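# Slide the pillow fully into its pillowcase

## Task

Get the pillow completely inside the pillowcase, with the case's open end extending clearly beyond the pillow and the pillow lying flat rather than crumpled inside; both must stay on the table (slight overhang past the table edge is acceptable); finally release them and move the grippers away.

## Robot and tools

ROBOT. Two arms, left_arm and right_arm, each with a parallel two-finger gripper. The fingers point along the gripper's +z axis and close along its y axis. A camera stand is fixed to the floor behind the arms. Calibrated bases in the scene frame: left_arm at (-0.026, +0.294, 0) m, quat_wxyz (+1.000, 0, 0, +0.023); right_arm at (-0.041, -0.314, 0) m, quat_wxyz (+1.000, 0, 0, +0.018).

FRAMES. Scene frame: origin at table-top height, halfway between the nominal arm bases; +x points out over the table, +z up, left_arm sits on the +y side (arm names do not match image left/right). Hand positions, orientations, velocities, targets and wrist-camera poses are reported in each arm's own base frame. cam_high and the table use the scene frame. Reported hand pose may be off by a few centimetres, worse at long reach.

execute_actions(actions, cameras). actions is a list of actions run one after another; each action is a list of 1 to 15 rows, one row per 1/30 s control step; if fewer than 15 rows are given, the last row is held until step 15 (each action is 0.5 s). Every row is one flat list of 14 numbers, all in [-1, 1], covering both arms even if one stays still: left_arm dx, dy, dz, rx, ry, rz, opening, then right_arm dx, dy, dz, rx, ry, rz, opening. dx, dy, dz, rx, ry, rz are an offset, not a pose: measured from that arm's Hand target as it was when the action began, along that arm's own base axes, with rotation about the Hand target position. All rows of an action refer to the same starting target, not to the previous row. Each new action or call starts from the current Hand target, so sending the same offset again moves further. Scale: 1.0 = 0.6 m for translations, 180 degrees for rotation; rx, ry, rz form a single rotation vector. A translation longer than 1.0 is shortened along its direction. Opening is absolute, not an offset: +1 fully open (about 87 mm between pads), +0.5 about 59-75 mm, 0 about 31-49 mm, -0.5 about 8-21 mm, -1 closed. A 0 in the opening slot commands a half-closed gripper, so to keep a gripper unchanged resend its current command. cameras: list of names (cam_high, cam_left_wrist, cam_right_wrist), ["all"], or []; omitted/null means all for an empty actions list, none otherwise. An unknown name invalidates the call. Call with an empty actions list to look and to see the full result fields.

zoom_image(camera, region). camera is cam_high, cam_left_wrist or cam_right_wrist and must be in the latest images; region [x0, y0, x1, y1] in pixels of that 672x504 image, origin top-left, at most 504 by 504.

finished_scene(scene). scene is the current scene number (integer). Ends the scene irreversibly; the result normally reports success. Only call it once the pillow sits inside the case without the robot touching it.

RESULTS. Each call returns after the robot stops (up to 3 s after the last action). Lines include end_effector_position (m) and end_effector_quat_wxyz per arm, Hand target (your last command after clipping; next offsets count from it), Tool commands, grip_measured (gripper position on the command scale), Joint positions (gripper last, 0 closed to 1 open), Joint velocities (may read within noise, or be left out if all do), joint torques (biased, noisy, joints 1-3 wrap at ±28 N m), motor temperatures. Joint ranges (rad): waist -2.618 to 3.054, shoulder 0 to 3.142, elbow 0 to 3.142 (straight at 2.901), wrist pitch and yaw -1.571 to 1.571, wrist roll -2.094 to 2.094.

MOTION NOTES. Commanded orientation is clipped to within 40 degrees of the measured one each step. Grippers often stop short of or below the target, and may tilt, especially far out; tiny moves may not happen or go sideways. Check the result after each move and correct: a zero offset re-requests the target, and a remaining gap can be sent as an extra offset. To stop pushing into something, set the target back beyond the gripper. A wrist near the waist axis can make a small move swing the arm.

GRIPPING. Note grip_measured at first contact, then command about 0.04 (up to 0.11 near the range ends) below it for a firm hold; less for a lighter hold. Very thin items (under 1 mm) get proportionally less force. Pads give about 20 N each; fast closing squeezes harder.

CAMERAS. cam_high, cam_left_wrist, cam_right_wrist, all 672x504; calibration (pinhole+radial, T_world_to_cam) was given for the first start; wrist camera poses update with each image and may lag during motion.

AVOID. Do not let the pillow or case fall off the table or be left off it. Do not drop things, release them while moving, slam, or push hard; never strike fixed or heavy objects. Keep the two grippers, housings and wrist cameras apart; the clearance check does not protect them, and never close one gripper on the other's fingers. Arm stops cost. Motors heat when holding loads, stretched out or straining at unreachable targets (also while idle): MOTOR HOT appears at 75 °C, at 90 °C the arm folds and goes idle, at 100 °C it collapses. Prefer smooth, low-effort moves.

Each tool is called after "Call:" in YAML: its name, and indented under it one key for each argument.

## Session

Call:
execute_actions:
  actions: []

Scene clock: 0.00 s.
left_arm: end_effector_position=(+0.4319, -0.0892, +0.1668) grip_measured=+1.000 end_effector_quat_wxyz=(+0.499, -0.155, +0.851, -0.051) | right_arm: end_effector_position=(+0.4357, +0.1330, +0.1621) grip_measured=+1.000 end_effector_quat_wxyz=(+0.531, +0.083, +0.840, +0.077)
Joint positions: left_arm=[-0.286 1.499 1.061 -0.111 -0.314 -0.469 1] | right_arm=[0.377 1.527 1.001 0.066 0.299 0.388 1]
Joint velocities: within noise
Joint torques (N m): no reading
Motor temperatures (°C): left_arm=[24 34 28 31 24 24 25] | right_arm=[22 32 30 28 23 23 25]
Heat: left arm: 34 °C; right arm: 32 °C.
Hand target: left_arm +0.4358, -0.0901, +0.1805; +0.514, -0.157, +0.841, -0.058 | right_arm +0.4360, +0.1332, +0.1658; +0.533, +0.083, +0.838, +0.078
Tool commands: left_gripper/opening=+1.0 right_gripper/opening=+1.0
camera_calibration:
cam_left_wrist: T_world_to_cam=[[0.21844, -0.94403, 0.24717, -0.22332], [-0.95364, -0.26024, -0.15115, 0.4359], [0.20701, -0.2027, -0.95711, 0.1967]] pos_world=[0.42375, -0.05751, 0.30935]
cam_right_wrist: T_world_to_cam=[[-0.06957, -0.97534, -0.20944, 0.19309], [-0.96537, 0.11874, -0.23228, 0.46307], [0.25142, 0.18602, -0.94983, 0.16457]] pos_world=[0.41909, 0.10273, 0.30432]

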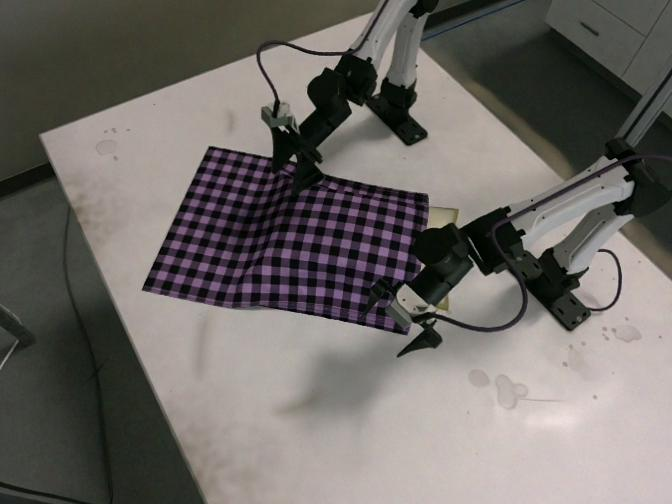

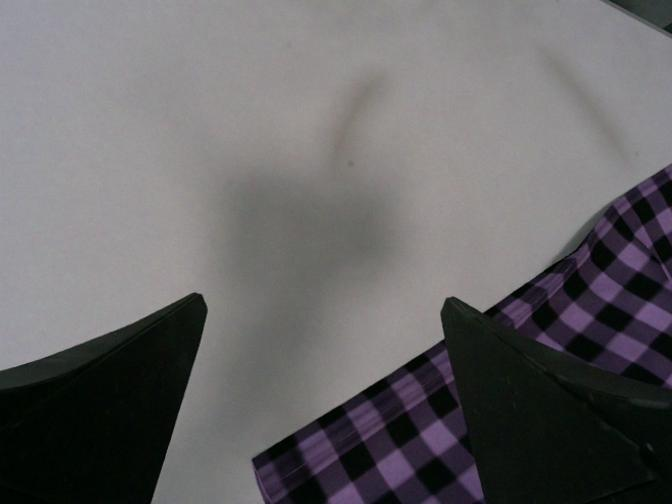

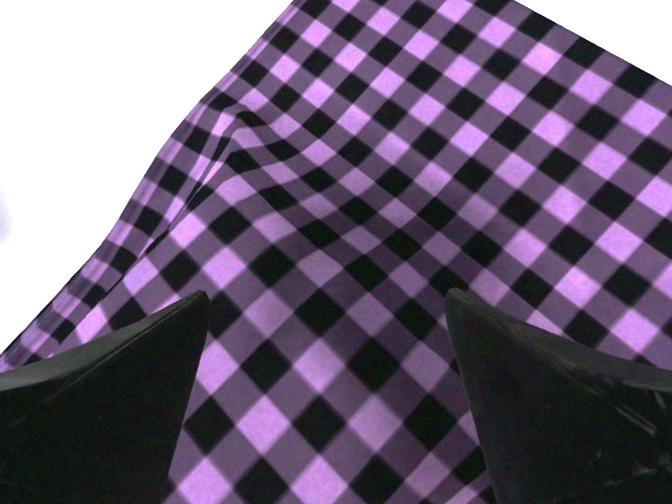

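Call:
execute_actions:
  actions:
    - [[-0.043,-0.016,0.01,0.0363,0.0635,-0.0674,1,-0.106,0.041,0.02,0.0185,0.071,-0.0341,1]]
    - [[-0.043,-0.016,-0.01,0.0363,0.0635,-0.0674,1,-0.106,0.041,0.02,0.0185,0.071,-0.0341,1]]
    - [[-0.043,-0.016,-0.01,0.0363,0.0635,-0.0674,1,-0.106,0.041,0,0.0185,0.071,-0.0341,1]]
    - [[-0.043,-0.016,-0.025,0.0363,0.0635,-0.0674,1,-0.106,0.041,-0.02,0.0185,0.071,-0.0341,1]]
    - [[-0.043,-0.016,-0.025,0.0363,0.0635,-0.0674,1,-0.106,0.041,-0.04,0.0185,0.071,-0.0341,1]]
  cameras: ["all"]

Scene clock: 40.13 s.
left_arm: end_effector_position=(+0.3019, -0.1357, +0.1413) grip_measured=+1.000 end_effector_quat_wxyz=(-0.005, +0.392, +0.920, +0.000) | right_arm: end_effector_position=(+0.1215, +0.2530, +0.1562) grip_measured=+1.000 end_effector_quat_wxyz=(+0.008, +0.387, +0.922, -0.001)
Joint positions: left_arm=[-0.464 1.97 1.863 -1.475 0 0.341 1] | right_arm=[0.989 1.566 1.44 -1.445 0.017 1.784 1]
Joint torques (N m): left_arm=[-0.32 -8.39 7.61 0.19 -0.04 0.12] | right_arm=[0.88 -6.53 4.97 0.43 -0.14 0.06]
Motor temperatures (°C): left_arm=[24 39 35 35 24 24 25] | right_arm=[22 35 35 31 23 23 25]
Heat: left arm: 39 °C; right arm: 35 °C.
Hand target: left_arm +0.3068, -0.1381, +0.1445; +0.000, +0.396, +0.918, +0.000 | right_arm +0.1180, +0.2562, +0.1538; +0.000, +0.390, +0.921, +0.000
Off the commanded pose: left_arm 0.006 m, 1 deg | right_arm 0.005 m, 1 deg.
cam_left_wrist: T_world_to_cam=[[-0.71561, -0.6985, 0.0011, 0.11754], [-0.44148, 0.45352, 0.77422, 0.10747], [-0.54129, 0.55355, -0.63292, 0.4726]] pos_world=[0.38738, -0.22825, 0.21579]
cam_right_wrist: T_world_to_cam=[[-0.7129, -0.7012, 0.01008, 0.26149], [-0.45117, 0.46961, 0.75888, -0.16184], [-0.53686, 0.53646, -0.65115, 0.17604]] pos_world=[0.20791, 0.16491, 0.23481]

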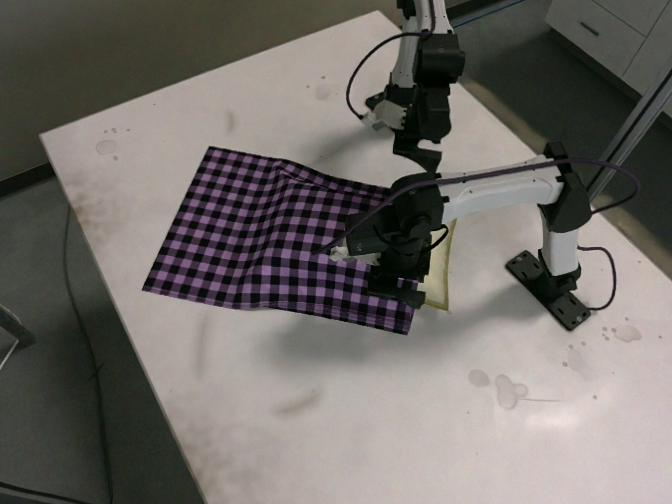

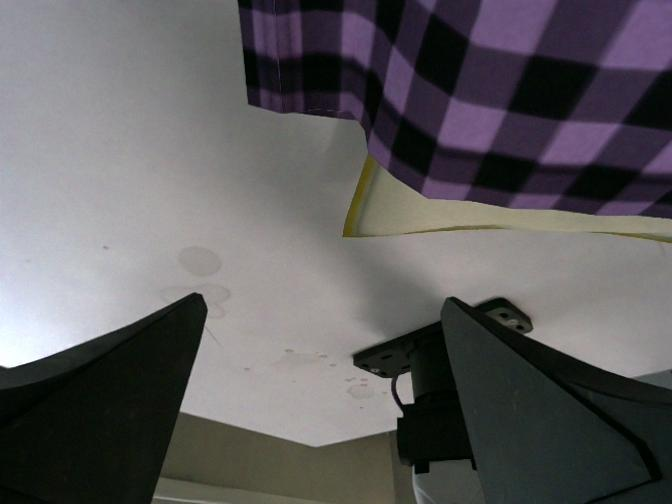

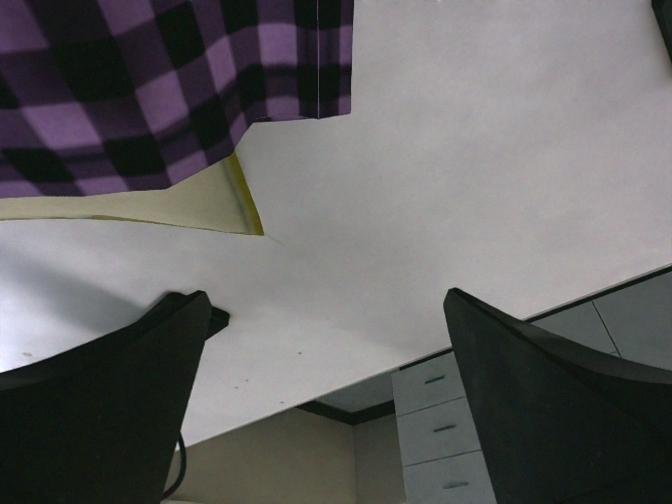

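Call:
execute_actions:
  actions:
    - [[0.043,0,-0.08,0,0,0,1,0.042,-0.007,-0.09,0,0,0,1]]
    - [[0,0,-0.1,0,0,0,1,0,0,-0.1,0,0,0,1]]
    - [[0,0,-0.04,0,0,0,1,0,0,-0.045,0,0,0,1]]
    - [[0,0,0,0,0,0,1,0,0,0,0,0,0,1]]
  cameras: ["cam_left_wrist","cam_right_wrist"]

Scene clock: 59.37 s.
left_arm: end_effector_position=(+0.3319, -0.1396, +0.0201) grip_measured=+1.000 end_effector_quat_wxyz=(+0.003, +0.395, +0.919, +0.000) | right_arm: end_effector_position=(+0.1441, +0.2510, +0.0165) grip_measured=+1.000 end_effector_quat_wxyz=(+0.008, +0.392, +0.920, -0.001)
Joint positions: left_arm=[-0.44 2.107 1.583 -1.04 0 0.372 1] | right_arm=[0.917 1.694 1.007 -0.881 0.016 1.723 1]
Joint torques (N m): left_arm=[0.12 -9.17 4.25 0.45 -0.04 0.13] | right_arm=[-0.21 -6.45 4.94 0.48 -0.14 -0.14]
Heat: left arm: 41 °C; right arm: 35 °C.
Hand target: left_arm +0.3326, -0.1380, +0.0125; +0.000, +0.396, +0.918, +0.000 | right_arm +0.1433, +0.2520, +0.0128; +0.001, +0.390, +0.921, +0.000
Off the commanded pose: left_arm 0.008 m, 0 deg | right_arm 0.004 m, 1 deg.
cam_left_wrist: T_world_to_cam=[[-0.72009, -0.69386, -0.00463, 0.13862], [-0.45014, 0.46207, 0.76411, 0.22061], [-0.52805, 0.55231, -0.64507, 0.4099]] pos_world=[0.41558, -0.23214, 0.09648]
cam_right_wrist: T_world_to_cam=[[-0.71984, -0.69409, 0.00867, 0.27682], [-0.44655, 0.4726, 0.75977, -0.04616], [-0.53144, 0.54304, -0.65014, 0.09588]] pos_world=[0.2296, 0.16189, 0.09501]

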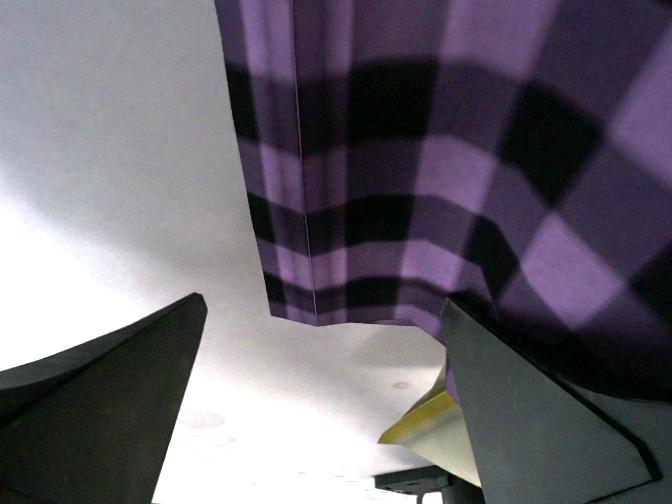

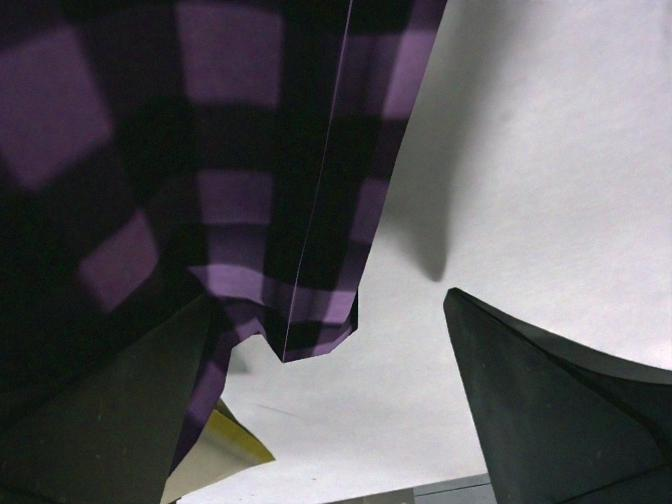

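Call:
execute_actions:
  actions:
    - [[0,0,-0.02,0,0,0,1,0.005,0.005,-0.018,0,0,0,1]]
    - [[0,0,-0.005,0,0,0,0.2,0,0,-0.005,0,0,0,0.2]]
    - [[0,0,0,0,0,0,-0.4,0,0,0,0,0,0,-0.4]]
    - [[0,0,0,0,0,0,-1,0,0,0,0,0,0,-1]]
    - [[0,0,0,0,0,0,-1,0,0,0,0,0,0,-1]]
  cameras: ["cam_left_wrist","cam_right_wrist"]

Scene clock: 68.50 s.
left_arm: end_effector_position=(+0.3325, -0.1408, +0.0115) grip_measured=-0.863 end_effector_quat_wxyz=(+0.006, +0.395, +0.918, -0.002) | right_arm: end_effector_position=(+0.1556, +0.2664, +0.0111) grip_measured=-0.848 end_effector_quat_wxyz=(+0.012, +0.392, +0.919, +0.031)
Joint positions: left_arm=[-0.44 2.114 1.56 -1.004 0.005 0.373 0.069] | right_arm=[0.913 1.718 1.006 -0.793 0.008 1.718 0.076]
Joint torques (N m): left_arm=[0.17 -8.39 3.29 0.59 -0.08 0.12] | right_arm=[0.01 -5.27 3.9 0.24 -0.06 -0.12]
Heat: left arm: 41 °C; right arm: 35 °C.
Hand target: left_arm +0.3326, -0.1380, -0.0025; -0.001, +0.396, +0.918, +0.000 | right_arm +0.1463, +0.2549, -0.0010; +0.001, +0.390, +0.921, +0.000
Off the commanded pose: left_arm 0.014 m, 1 deg | right_arm 0.019 m, 4 deg.
cam_left_wrist: T_world_to_cam=[[-0.72088, -0.69305, -0.00287, 0.13854], [-0.45244, 0.46746, 0.75946, 0.22958], [-0.52501, 0.54877, -0.65055, 0.40388]] pos_world=[0.41578, -0.23295, 0.08878]
cam_right_wrist: T_world_to_cam=[[-0.71871, -0.69334, -0.05237, 0.29621], [-0.47142, 0.43053, 0.76968, -0.02923], [-0.5111, 0.57786, -0.63628, 0.07759]] pos_world=[0.23877, 0.17312, 0.08737]

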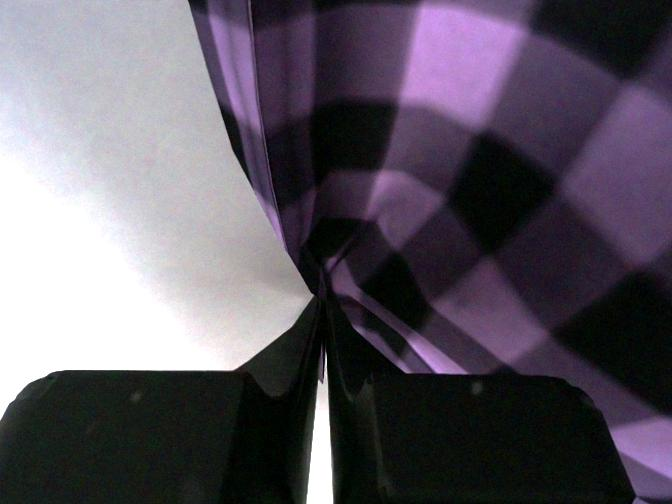

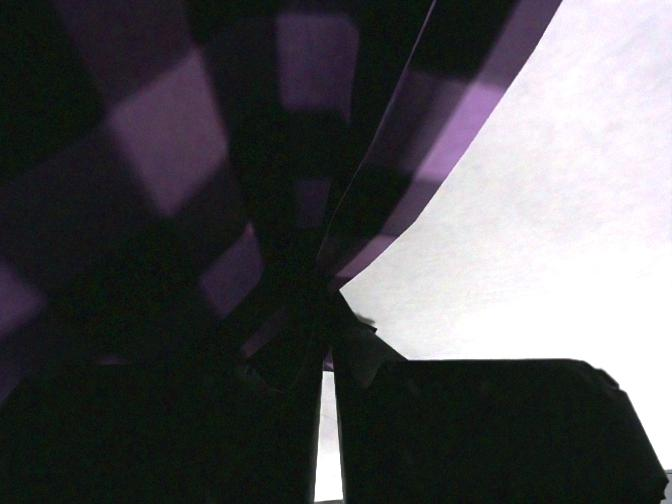

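Call:
execute_actions:
  actions:
    - [[-0.0116,-0.0022,0.093,-0.0188,-0.0436,0.0245,-1,0.0276,-0.0185,0.0928,-0.0185,-0.0437,0.0241,-1]]
    - [[-0.0116,-0.0022,0.093,-0.0188,-0.0436,0.0245,-1,0.0276,-0.0185,0.0928,-0.0185,-0.0437,0.0241,-1]]
    - [[-0.0116,-0.0022,0.093,-0.0188,-0.0436,0.0245,-1,0.0276,-0.0185,0.0928,-0.0185,-0.0437,0.0241,-1]]
    - [[-0.0116,-0.0022,0.093,-0.0188,-0.0436,0.0245,-1,0.0276,-0.0185,0.0928,-0.0185,-0.0437,0.0241,-1]]
  cameras: ["all"]

Scene clock: 99.20 s.
left_arm: end_effector_position=(+0.2972, -0.1441, +0.2031) grip_measured=-0.867 end_effector_quat_wxyz=(+0.264, +0.244, +0.933, -0.007) | right_arm: end_effector_position=(+0.2109, +0.2143, +0.2136) grip_measured=-0.848 end_effector_quat_wxyz=(+0.280, +0.239, +0.930, +0.005)
Joint positions: left_arm=[-0.517 1.485 1.495 -1.058 -0.118 0.025 0.067] | right_arm=[0.968 1.523 1.597 -1.418 0.525 1.41 0.076]
Joint torques (N m): left_arm=[-0.5 -7.02 8.64 1.24 -0.38 -0.01] | right_arm=[0.81 -6.54 8.38 0.56 0.68 -0.18]
Heat: left arm: 42 °C; right arm: 35 °C.
Hand target: left_arm +0.3048, -0.1433, +0.2207; +0.292, +0.235, +0.927, +0.000 | right_arm +0.2125, +0.2106, +0.2218; +0.293, +0.231, +0.928, +0.000
Off the commanded pose: left_arm 0.019 m, 4 deg | right_arm 0.009 m, 2 deg.
cam_left_wrist: T_world_to_cam=[[-0.45164, -0.885, -0.11317, 0.02609], [-0.85393, 0.39202, 0.34222, 0.2629], [-0.2585, 0.2512, -0.93278, 0.44704]] pos_world=[0.35184, -0.19227, 0.32997]
cam_right_wrist: T_world_to_cam=[[-0.44671, -0.88505, -0.13089, 0.31093], [-0.86408, 0.38885, 0.31963, 0.05131], [-0.23199, 0.25588, -0.93846, 0.33939]] pos_world=[0.26197, 0.16839, 0.3428]

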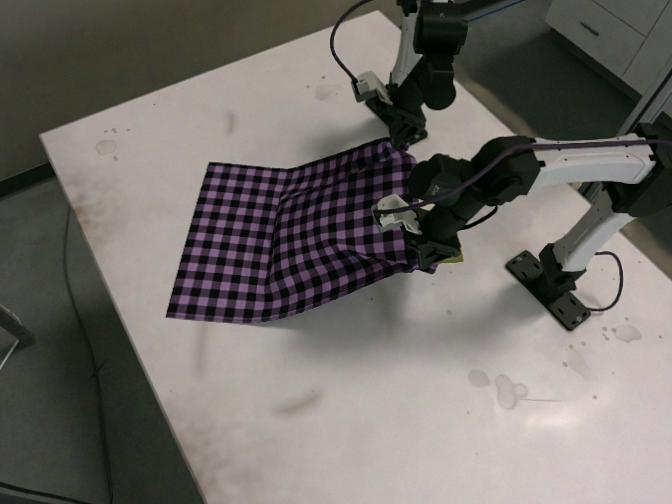

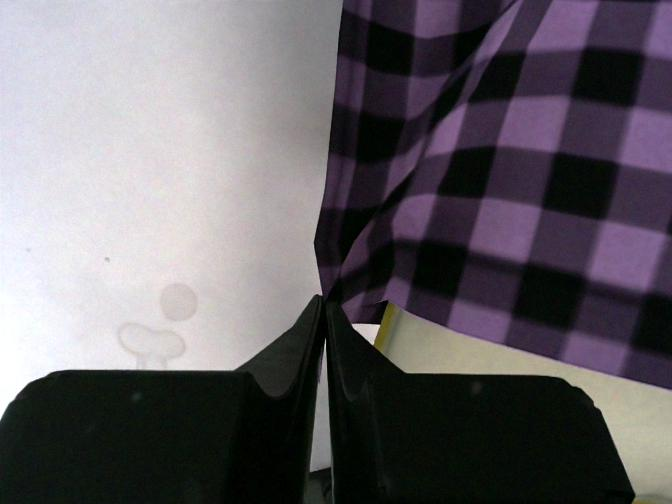

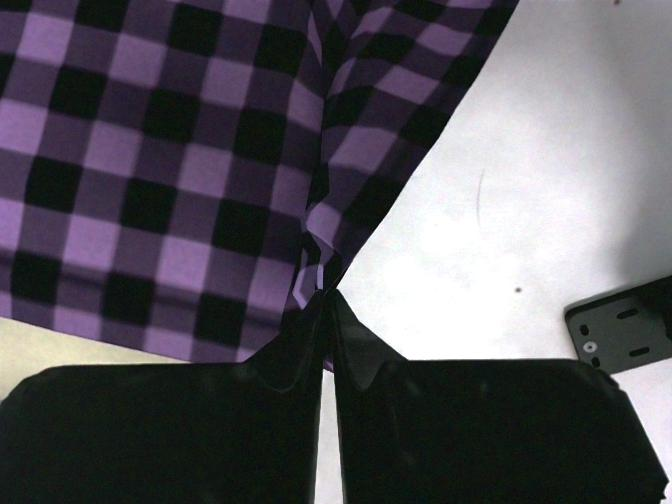

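Then the remaining 5 steps plus a shake.

Call:
execute_actions:
  actions:
    - [[-0.0116,-0.0022,0.093,-0.0188,-0.0436,0.0245,-1,0.0276,-0.0185,0.0928,-0.0185,-0.0437,0.0241,-1]]
    - [[-0.0116,-0.0022,0.093,-0.0188,-0.0436,0.0245,-1,0.0276,-0.0185,0.0928,-0.0185,-0.0437,0.0241,-1]]
    - [[-0.0116,-0.0022,0.093,-0.0188,-0.0436,0.0245,-1,0.0276,-0.0185,0.0928,-0.0185,-0.0437,0.0241,-1]]
    - [[-0.0116,-0.0022,0.093,-0.0188,-0.0436,0.0245,-1,0.0276,-0.0185,0.0928,-0.0185,-0.0437,0.0241,-1]]
    - [[-0.0116,-0.0022,0.093,-0.0188,-0.0436,0.0245,-1,0.0276,-0.0185,0.0928,-0.0185,-0.0437,0.0241,-1]]
    - [[0,0,0,0,0,0,-1,0,0,0,0,0,0,-1]]
  cameras: ["all"]

Scene clock: 112.33 s.
left_arm: end_effector_position=(+0.2685, -0.1515, +0.4897) grip_measured=-0.867 end_effector_quat_wxyz=(+0.596, +0.018, +0.802, +0.007) | right_arm: end_effector_position=(+0.2933, +0.1579, +0.4936) grip_measured=-0.848 end_effector_quat_wxyz=(+0.603, -0.006, +0.798, -0.002)
Joint positions: left_arm=[-0.931 1.62 2.589 -1.43 -0.866 -0.329 0.067] | right_arm=[0.86 1.681 2.642 -1.37 0.813 0.295 0.076]
Joint torques (N m): left_arm=[-0.42 -3.56 4.86 1.68 -0.44 0] | right_arm=[-0.65 -4.78 5.29 2.04 0.15 -0.17]
Heat: left arm: 41 °C; right arm: 35 °C.
Hand target: left_arm +0.2700, -0.1499, +0.4997; +0.609, +0.000, +0.793, +0.000 | right_arm +0.2953, +0.1551, +0.5001; +0.610, +0.000, +0.793, +0.000
Off the commanded pose: left_arm 0.010 m, 3 deg | right_arm 0.007 m, 1 deg.
cam_left_wrist: T_world_to_cam=[[-0.0158, -0.99957, -0.02477, -0.13861], [-0.91982, 0.02424, -0.3916, 0.46449], [0.39203, 0.0166, -0.9198, 0.49234]] pos_world=[0.23204, -0.15798, 0.63132]
cam_right_wrist: T_world_to_cam=[[-0.00603, -0.99986, 0.0159, 0.1509], [-0.91488, -0.00091, -0.40373, 0.48845], [0.40369, -0.01698, -0.91474, 0.48073]] pos_world=[0.25372, 0.15948, 0.63455]

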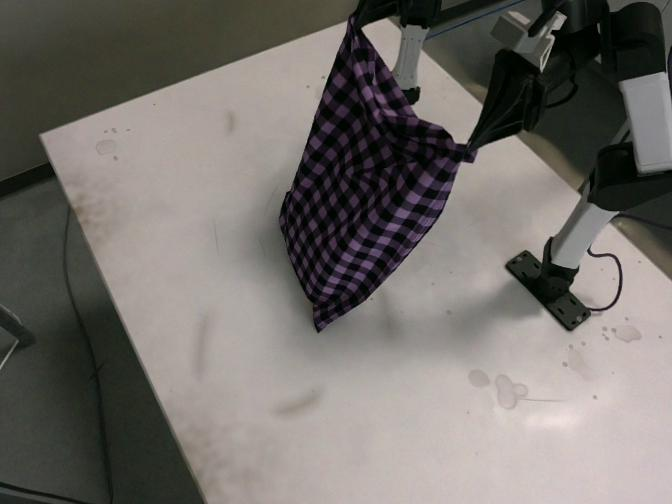

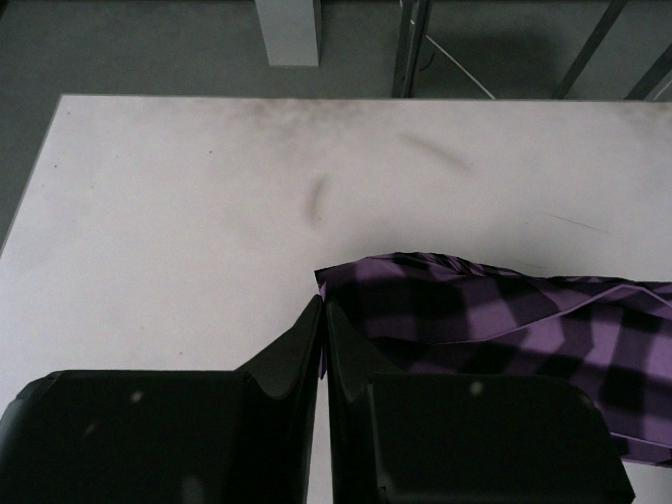

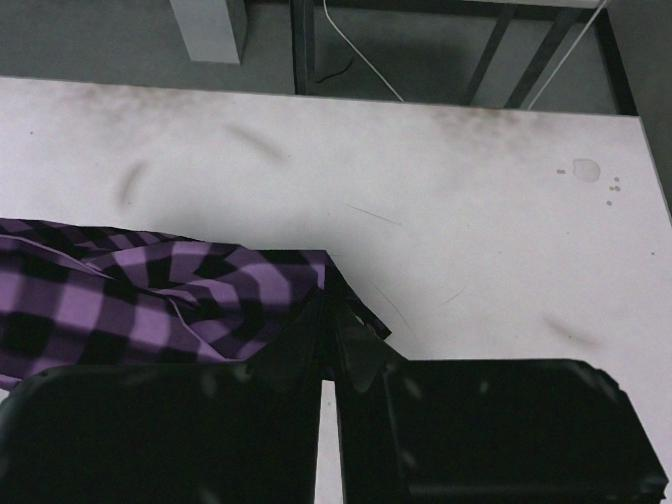

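Call:
execute_actions:
  actions:
    - [[0,0,0.08,0,0,0,-1,0,0,0.08,0,0,0,-1]]
    - [[0,0,-0.08,0,0,0,-1,0,0,-0.08,0,0,0,-1]]
    - [[0,0,0.09,0,0,0,-1,0,0,0.09,0,0,0,-1]]
    - [[0,0,-0.07,0,0,0,-1,0,0,-0.07,0,0,0,-1]]
    - [[-0.05,0,0.09,0,0,0,-1,-0.05,0,0.09,0,0,0,-1]]
    - [[-0.07,0,0,0,0,0,-1,-0.07,0,0,0,0,0,-1]]
    - [[-0.06,0,0,0,0,0,-1,-0.06,0,0,0,0,0,-1]]
    - [[-0.04,0,0,0,0,0,-1,-0.045,0,0,0,0,0,-1]]
  cameras: ["cam_high"]

Scene clock: 129.97 s.
left_arm: end_effector_position=(+0.1378, -0.1590, +0.5625) grip_measured=-0.867 end_effector_quat_wxyz=(+0.695, +0.103, +0.704, -0.110) | right_arm: end_effector_position=(+0.1602, +0.1686, +0.5606) grip_measured=-0.848 end_effector_quat_wxyz=(+0.704, -0.049, +0.708, +0.033)
Joint positions: left_arm=[-1.838 1.58 2.841 -1.577 -1.535 -0.328 0.067] | right_arm=[1.664 1.662 2.853 -1.501 1.547 0.288 0.076]
Joint torques (N m): left_arm=[-0.81 -3.15 0.46 1.32 -0.46 0] | right_arm=[0.83 -4.74 2.74 1.52 0.55 0.02]
Heat: left arm: 38 °C; right arm: 34 °C.
Hand target: left_arm +0.1380, -0.1500, +0.5657; +0.609, +0.000, +0.793, +0.000 | right_arm +0.1603, +0.1550, +0.5661; +0.610, +0.000, +0.793, +0.000
Off the commanded pose: left_arm 0.009 m, 22 deg | right_arm 0.014 m, 16 deg.
elbow stopped short (left arm): the move would have taken joint 3 (elbow) straighter than the controller allows.
elbow stopped short (right arm): the move would have taken joint 3 (elbow) straighter than the controller allows.
joint read past its limit (left arm) — joint 4 (wrist pitch), lower limit.
joint sent to its limit (left arm) — joint 4 (wrist pitch), lower limit; joint 5 (wrist yaw), lower limit. The joint targets are off in orientation, not in position.

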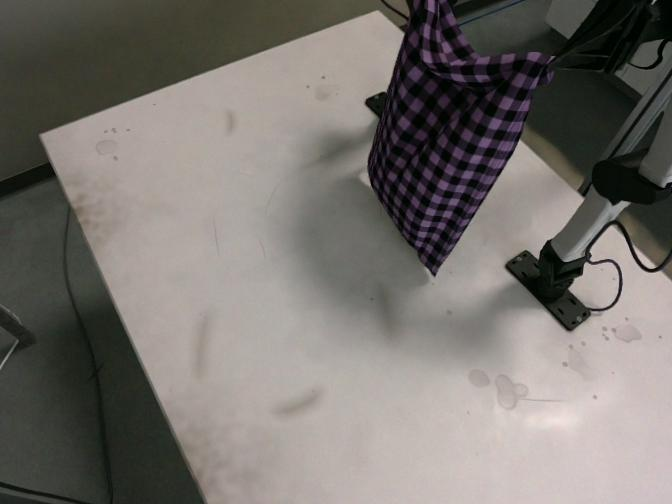

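Call:
execute_actions:
  actions:
    - [[0.11,0,-0.02,0,0,0,-1,0.11,0,-0.02,0,0,0,-1]]
    - [[0.11,0,-0.02,0,0,0,-1,0.11,0,-0.02,0,0,0,-1]]
    - [[0.125,0,-0.058,0,0,0,-1,0.125,0,-0.058,0,0,0,-1]]
    - [[0.125,0,-0.058,0,0,0,-1,0.125,0,-0.058,0,0,0,-1]]
    - [[0.125,0,-0.067,0,0.03,0,-1,0.125,0,-0.067,0,0.03,0,-1]]
    - [[0.1,0,-0.083,0,0.03,0,-1,0.1,0,-0.083,0,0.03,0,-1]]
    - [[0.083,0,-0.1,0,0.03,0,-1,0.083,0,-0.1,0,0.03,0,-1]]
    - [[0.05,0,-0.1,0,0.02,0,-1,0.05,0,-0.1,0,0.02,0,-1]]
    - [[0.03,0,-0.117,0,0,0,-1,0.03,0,-0.117,0,0,0,-1]]
    - [[0.04,0,-0.117,0,0,0,-1,0.04,0,-0.117,0,0,0,-1]]
    - [[0.02,0,-0.12,0,0,0,-1,0.02,0,-0.12,0,0,0,-1]]
    - [[0.02,0.01,-0.04,0,0,0,-1,0.02,-0.01,-0.05,0,0,0,-1]]
  cameras: ["all"]

Scene clock: 149.23 s.
left_arm: end_effector_position=(+0.6954, -0.1442, +0.0308) grip_measured=-0.867 end_effector_quat_wxyz=(+0.474, -0.002, +0.880, -0.003) | right_arm: end_effector_position=(+0.7248, +0.1483, +0.0465) grip_measured=-0.848 end_effector_quat_wxyz=(+0.545, +0.003, +0.838, +0.018)
Joint positions: left_arm=[-0.246 2.944 2.856 -0.508 -0.201 -0.142 0.066] | right_arm=[0.24 2.984 2.868 -0.309 0.193 0.123 0.076]
Joint torques (N m): left_arm=[0.1 -14.19 7.05 1.84 -0.05 0.13] | right_arm=[0.08 -15.6 7.24 1.99 -0.19 -0.11]
Heat: left arm: 38 °C; right arm: 36 °C.
Hand target: left_arm +0.7008, -0.1441, +0.0258; +0.464, +0.000, +0.886, +0.000 | right_arm +0.7232, +0.1490, +0.0202; +0.464, +0.000, +0.886, +0.000
Off the commanded pose: left_arm 0.007 m, 1 deg | right_arm 0.026 m, 11 deg.
elbow stopped short (left arm): the move would have taken joint 3 (elbow) straighter than the controller allows.
elbow stopped short (right arm): the move would have taken joint 3 (elbow) straighter than the controller allows.
elbow read too straight (right arm): the controller reads joint 3 (elbow) straighter than it allows; while it does, the hand can move without a command.
cam_left_wrist: T_world_to_cam=[[0.00678, -0.99991, 0.01138, -0.15284], [-0.99362, -0.00802, -0.11249, 0.71535], [0.11258, -0.01054, -0.99359, 0.09544]] pos_world=[0.70108, -0.14608, 0.17704]
cam_right_wrist: T_world_to_cam=[[0.00294, -0.99967, -0.02568, 0.14638], [-0.96243, 0.00414, -0.27151, 0.73021], [0.27153, 0.02552, -0.96209, -0.01098]] pos_world=[0.70533, 0.14358, 0.19146]

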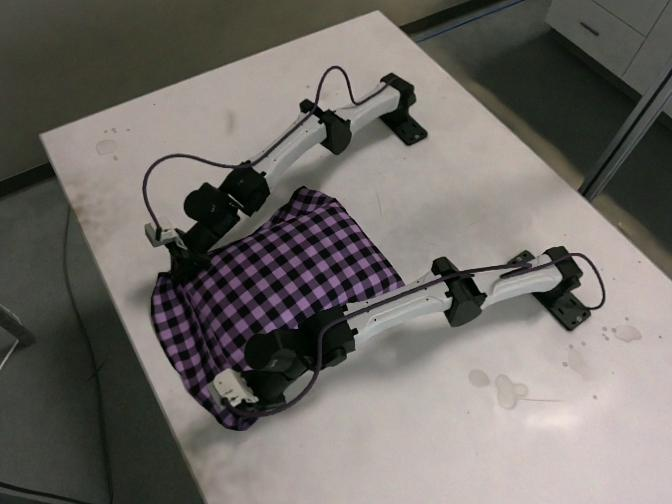

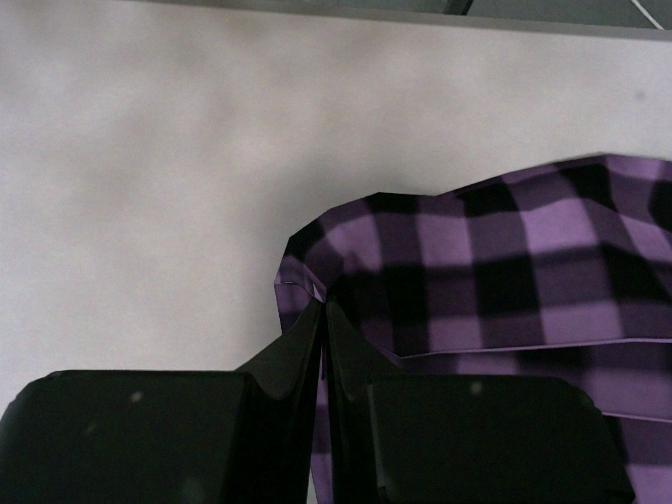

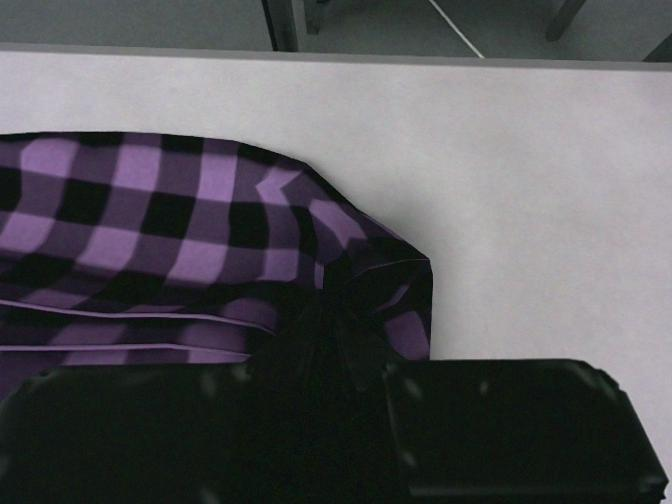

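Call:
execute_actions:
  actions:
    - [[0,0,0,0,0,0,-0.5,0,0,0,0,0,0,-0.5]]
    - [[0,0,0,0,0,0,0.2,0,0,0,0,0,0,0.2]]
    - [[-0.01,0,0.07,0,0,0,0.4,-0.01,0,0.09,0,0,0,0.4]]
    - [[-0.05,0.02,0.12,0,0,0,0.5,-0.05,-0.02,0.12,0,0,0,0.5]]
    - [[-0.14,0.04,0.08,0,0.02,0,0.5,-0.14,-0.04,0.08,0,0.02,0,0.5]]
    - [[-0.17,0.02,0,0,0.02,0,0.5,-0.15,-0.04,0,0,0.02,0,0.5]]
    - [[-0.17,-0.04,0,0,0.02,0,0.5,-0.13,0,0,0,0.02,0,0.5]]
    - [[-0.17,-0.04,-0.05,0,0.02,0,0.8,-0.1,-0.01,-0.05,0,0.02,0,0.8]]
  cameras: ["all"]

Scene clock: 171.63 s.
left_arm: end_effector_position=(+0.2768, -0.1448, +0.1548) grip_measured=+0.800 end_effector_quat_wxyz=(+0.341, +0.004, +0.940, +0.001) | right_arm: end_effector_position=(+0.3778, +0.0805, +0.1613) grip_measured=+0.800 end_effector_quat_wxyz=(+0.344, -0.003, +0.939, -0.005)
Joint positions: left_arm=[-0.637 1.305 1.102 -0.776 -0.391 -0.509 0.9] | right_arm=[0.271 1.527 1.296 -0.657 0.182 0.201 0.9]
Joint torques (N m): left_arm=[-0.88 -6.35 5 1.22 -0.38 -0.04] | right_arm=[0.87 -9.47 5.9 1.71 0.03 0.05]
Motor temperatures (°C): left_arm=[24 47 33 37 25 24 26] | right_arm=[22 42 33 32 23 23 26]
Heat: left arm: 47 °C; right arm: 42 °C.
Hand target: left_arm +0.2748, -0.1441, +0.1578; +0.349, +0.000, +0.937, +0.000 | right_arm +0.3752, +0.0830, +0.1642; +0.350, +0.000, +0.937, +0.000
Off the commanded pose: left_arm 0.004 m, 1 deg | right_arm 0.005 m, 1 deg.
elbow stopped short (left arm): the move would have taken joint 3 (elbow) straighter than the controller allows.
elbow stopped short (right arm): the move would have taken joint 3 (elbow) straighter than the controller allows.
cam_left_wrist: T_world_to_cam=[[0.00174, -1, -0.00181, -0.14861], [-0.98389, -0.00203, 0.17877, 0.26642], [-0.17877, 0.00147, -0.98389, 0.34661]] pos_world=[0.32435, -0.14858, 0.29313]
cam_right_wrist: T_world_to_cam=[[-0.00612, -0.9997, 0.02383, 0.078], [-0.98457, 0.01019, 0.17472, 0.3636], [-0.17491, -0.02239, -0.98433, 0.37163]] pos_world=[0.42347, 0.08259, 0.30042]

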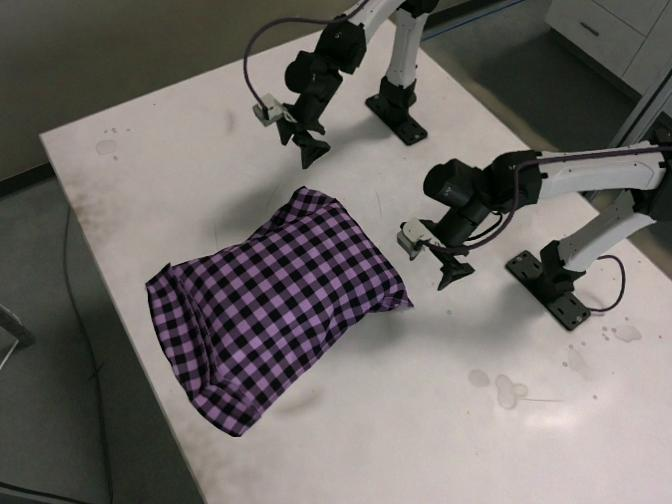

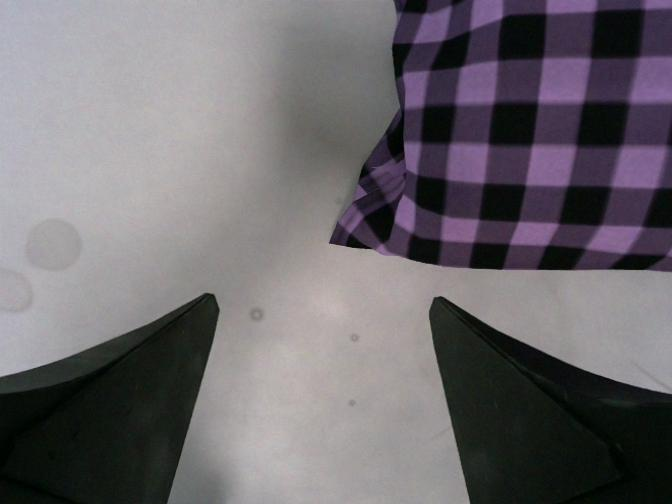

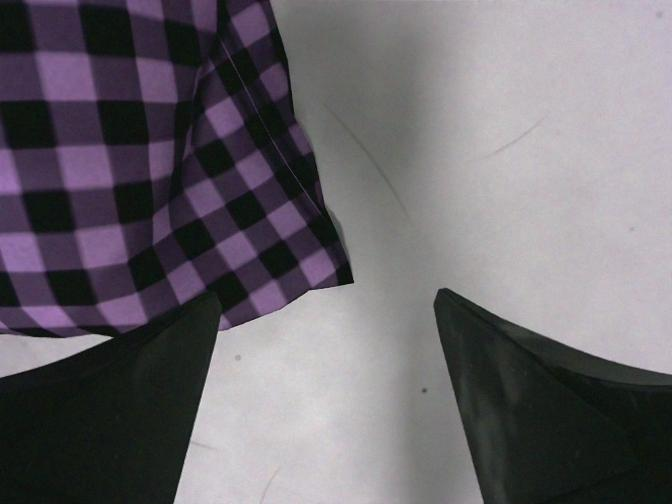

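Call:
zoom_image:
  camera: "cam_high"
  region: [130, 180, 430, 450]

Scaled by 1.680 from the camera's image (finer frame: 960x720).

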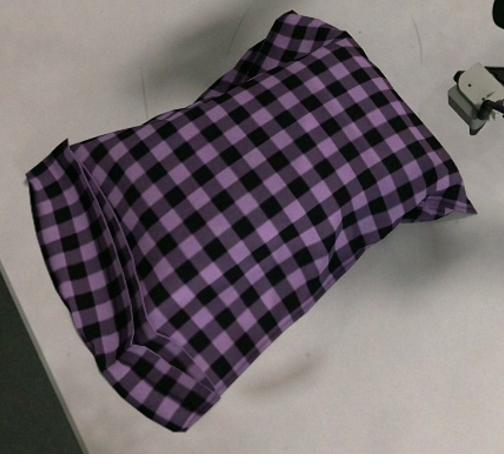

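Call:
execute_actions:
  actions:
    - [[0.039,-0.05,-0.08,0,0,0,0.8,-0.01,0.012,-0.08,0,0,0,0.8]]
    - [[0,0,-0.09,0,0,0,0.8,0,0,-0.1,0,0,0,0.8]]
    - [[0,0,-0.077,0,0,0,0.8,0,0,-0.08,0,0,0,0.8]]
    - [[0,0,-0.005,0,0,0,0,0,0,-0.005,0,0,0,0]]
    - [[0,0,0,0,0,0,-1,0,0,0,0,0,0,-1]]
    - [[0,0,0,0,0,0,-1,0,0,0,0,0,0,-1]]
  cameras: ["cam_left_wrist","cam_right_wrist"]

Scene clock: 202.60 s.
left_arm: end_effector_position=(+0.3039, -0.1823, +0.0191) grip_measured=-0.766 end_effector_quat_wxyz=(+0.360, -0.005, +0.933, -0.020) | right_arm: end_effector_position=(+0.3772, +0.0950, +0.0187) grip_measured=-0.904 end_effector_quat_wxyz=(+0.368, -0.001, +0.930, +0.012)
Joint positions: left_arm=[-0.68 1.593 0.761 -0.106 -0.407 -0.556 0.117] | right_arm=[0.305 1.67 0.811 0.024 0.185 0.232 0.048]
Joint torques (N m): left_arm=[-0.28 -4.72 3.67 1.23 -0.39 0.13] | right_arm=[0.35 -6.08 4.86 1.62 0.22 -0.05]
Motor temperatures (°C): left_arm=[24 42 33 35 25 24 25] | right_arm=[22 41 33 31 23 23 26]
Heat: left arm: 42 °C; right arm: 41 °C.
Hand target: left_arm +0.2982, -0.1739, +0.0065; +0.349, +0.000, +0.937, +0.000 | right_arm +0.3691, +0.0904, +0.0051; +0.350, +0.000, +0.937, +0.000
Off the commanded pose: left_arm 0.016 m, 3 deg | right_arm 0.016 m, 3 deg.
cam_left_wrist: T_world_to_cam=[[0.00278, -0.99902, 0.04418, -0.18742], [-0.99022, 0.00342, 0.13947, 0.32098], [-0.13949, -0.04414, -0.98924, 0.19792]] pos_world=[0.34597, -0.1796, 0.1593]
cam_right_wrist: T_world_to_cam=[[0.00249, -0.99994, -0.01052, 0.09337], [-0.99225, -0.00377, 0.12419, 0.39292], [-0.12423, 0.01013, -0.9922, 0.20927]] pos_world=[0.41564, 0.09272, 0.15982]

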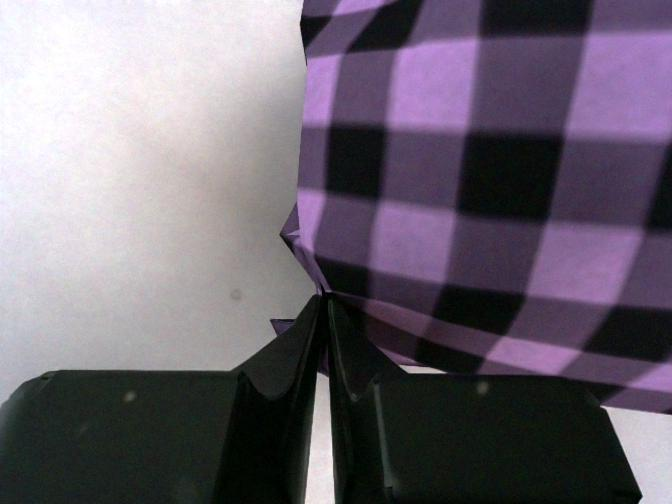

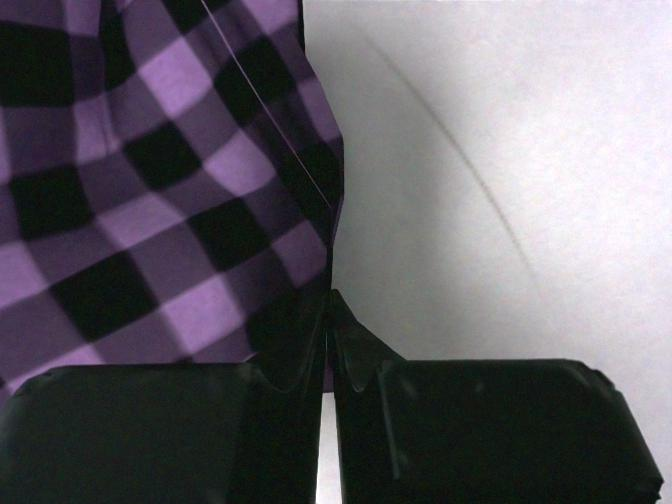

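Call:
execute_actions:
  actions:
    - [[-0.04,0,0.015,0,0.03,0,-1,-0.04,0,0.02,0,0.03,0,-1]]
    - [[-0.045,0,0,0,0.04,0,-1,-0.045,0,0,0,0.04,0,-1]]
    - [[-0.045,0,0,0,0.04,0,-1,-0.045,0,0,0,0.04,0,-1]]
    - [[-0.045,0,0,0,0.04,0,-1,-0.045,0,0,0,0.04,0,-1]]
    - [[-0.035,0.01,0,0,0,0,-1,-0.04,-0.01,0,0,0,0,-1]]
    - [[0,0,0,0,0,0,-1,0,0,0,0,0,0,-1]]
  cameras: ["cam_high"]

Call:
zoom_image:
  camera: "cam_high"
  region: [130, 160, 450, 450]

Scene clock: 215.87 s.
left_arm: end_effector_position=(+0.1932, -0.1820, +0.0172) grip_measured=-0.766 end_effector_quat_wxyz=(+0.150, -0.006, +0.989, -0.019) | right_arm: end_effector_position=(+0.2635, +0.0900, +0.0213) grip_measured=-0.904 end_effector_quat_wxyz=(+0.157, +0.001, +0.987, +0.010)
Joint positions: left_arm=[-0.769 1.518 0.834 -0.643 -0.182 -0.759 0.117] | right_arm=[0.334 1.54 0.867 -0.592 0.084 0.324 0.048]
Joint torques (N m): left_arm=[-0.94 -7.47 3.07 0.04 -0.06 0.03] | right_arm=[0.7 -7.8 4.14 0.36 -0.02 -0.01]
Heat: left arm: 40 °C; right arm: 40 °C.
Hand target: left_arm +0.1722, -0.1680, +0.0155; +0.120, +0.000, +0.993, +0.000 | right_arm +0.2402, +0.0843, +0.0171; +0.121, +0.000, +0.993, +0.000
Off the commanded pose: left_arm 0.025 m, 4 deg | right_arm 0.024 m, 4 deg.

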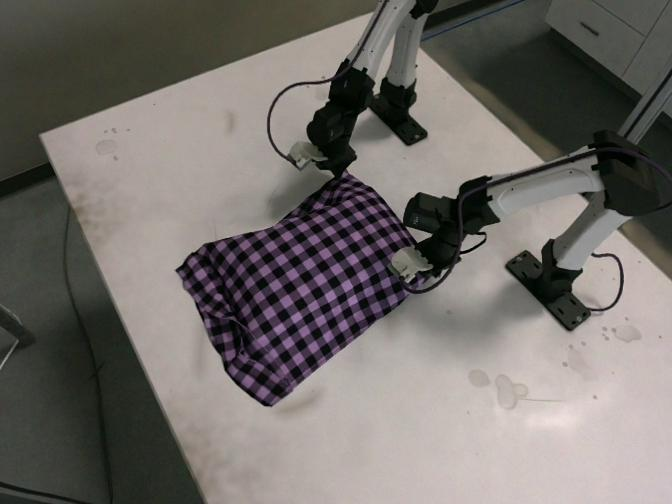

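Scaled by 1.575 from the camera's image (finer frame: 960x720).

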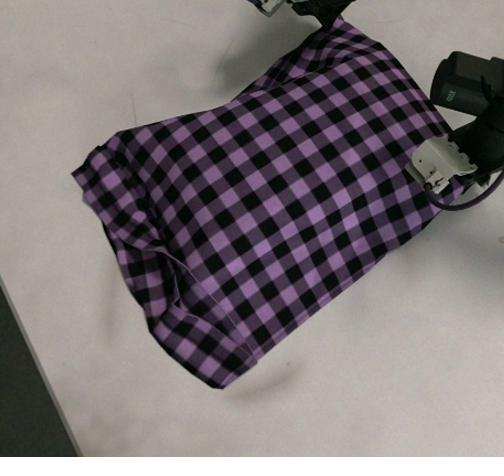

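Call:
execute_actions:
  actions:
    - [[0.03,0,0,0,0,0,-1,0.03,0,0,0,0,0,-1]]
    - [[0,0,0,0,0,0,-0.3,0,0,0,0,0,0,-0.3]]
    - [[0,0,0.04,0,0,0,0.5,0,0,0.04,0,0,0,0.5]]
    - [[0,0.03,0.15,0,-0.05,0,0.5,0,-0.03,0.15,0,0,0,0.5]]
    - [[0.1,0,0.1,0,-0.05,0,0.5,0,-0.05,0.1,0,0,0,0.5]]
    - [[0.12,0,0.1,0,-0.05,0,0.5,0,0,0,0,0,0,0.5]]
    - [[0.14,0,0.0,0,-0.06,0,0.5,0,0,0,0,0,0,0.5]]
    - [[0.14,-0.08,0.0,0,-0.06,0,0.5,0,0,0,0,0,0,0.5]]
  cameras: ["all"]

Call:
zoom_image:
  camera: "cam_left_wrist"
  region: [200, 0, 672, 300]

Call:
zoom_image:
  camera: "cam_high"
  region: [150, 200, 350, 430]

Scene clock: 233.37 s.
left_arm: end_effector_position=(+0.4779, -0.1956, +0.2354) grip_measured=+0.500 end_effector_quat_wxyz=(+0.499, +0.006, +0.867, +0.004) | right_arm: end_effector_position=(+0.2572, +0.0356, +0.1892) grip_measured=+0.500 end_effector_quat_wxyz=(+0.125, +0.003, +0.992, -0.006)
Joint positions: left_arm=[-0.515 1.827 1.714 -0.475 -0.44 -0.263 0.75] | right_arm=[0.147 1.475 1.496 -1.344 0.048 0.147 0.75]
Joint torques (N m): left_arm=[0.14 -8.76 8.99 1.84 -0.22 0.17] | right_arm=[-0.34 -5.04 7.9 0.8 -0.19 -0.15]
Heat: left arm: 39 °C; right arm: 39 °C.
Hand target: left_arm +0.4902, -0.1979, +0.2496; +0.518, +0.000, +0.855, +0.000 | right_arm +0.2581, +0.0363, +0.1911; +0.121, +0.000, +0.993, +0.000
Off the commanded pose: left_arm 0.019 m, 3 deg | right_arm 0.002 m, 1 deg.
cam_left_wrist: T_world_to_cam=[[-0.00014, -0.99998, -0.00669, -0.19756], [-0.98584, 0.00126, -0.16767, 0.5329], [0.16767, 0.00657, -0.98582, 0.29784]] pos_world=[0.47539, -0.20018, 0.38164]
cam_right_wrist: T_world_to_cam=[[-0.00853, -0.99967, 0.02434, 0.03225], [-0.80961, 0.0212, 0.58658, 0.11712], [-0.5869, -0.0147, -0.80953, 0.44954]] pos_world=[0.35893, 0.03637, 0.29443]

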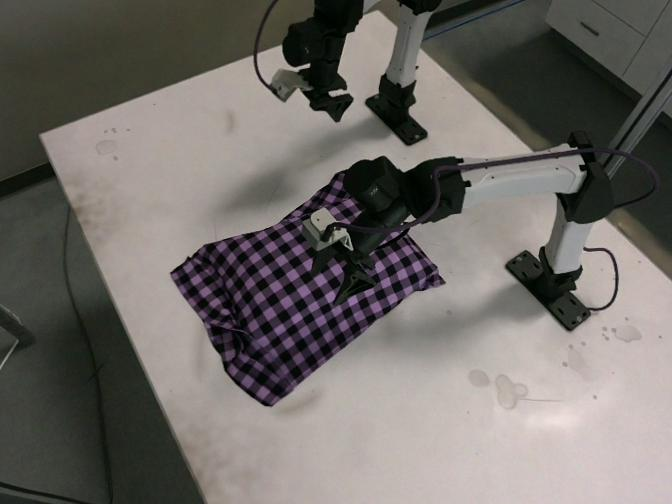

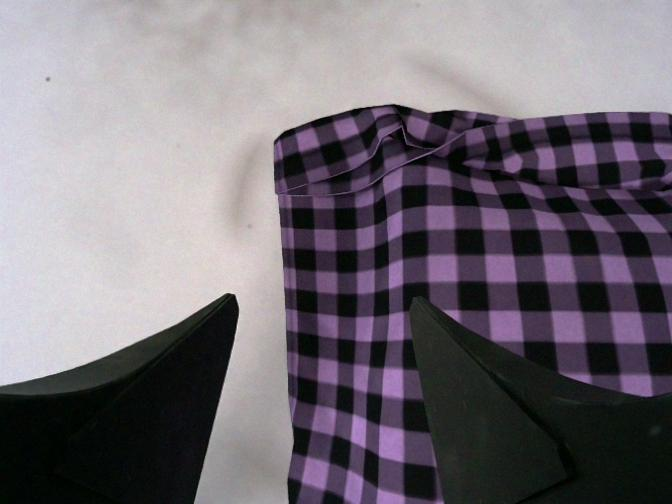

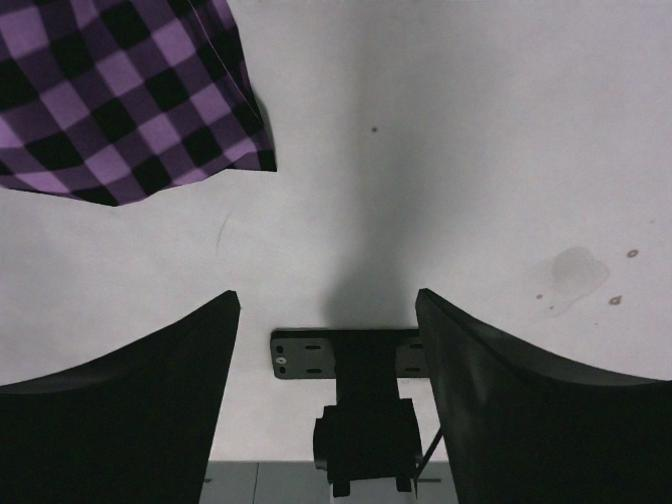

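Scaled by 1.068 from the camera's image (finer frame: 960x720).

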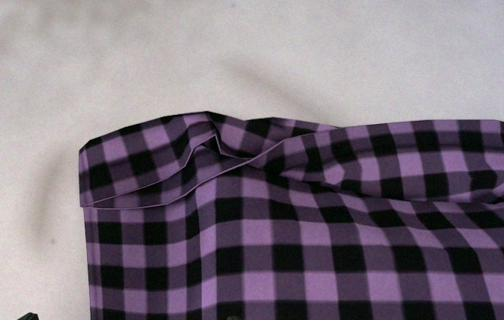

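Scaled by 2.191 from the camera's image (finer frame: 960x720).

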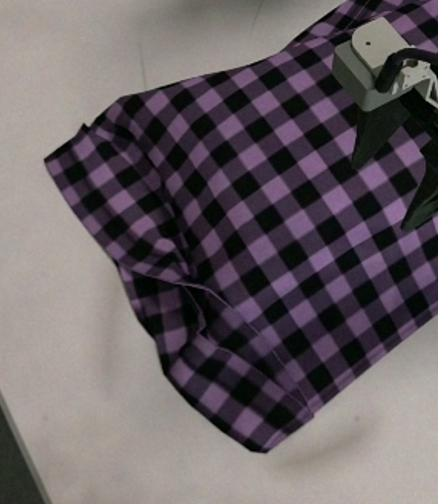

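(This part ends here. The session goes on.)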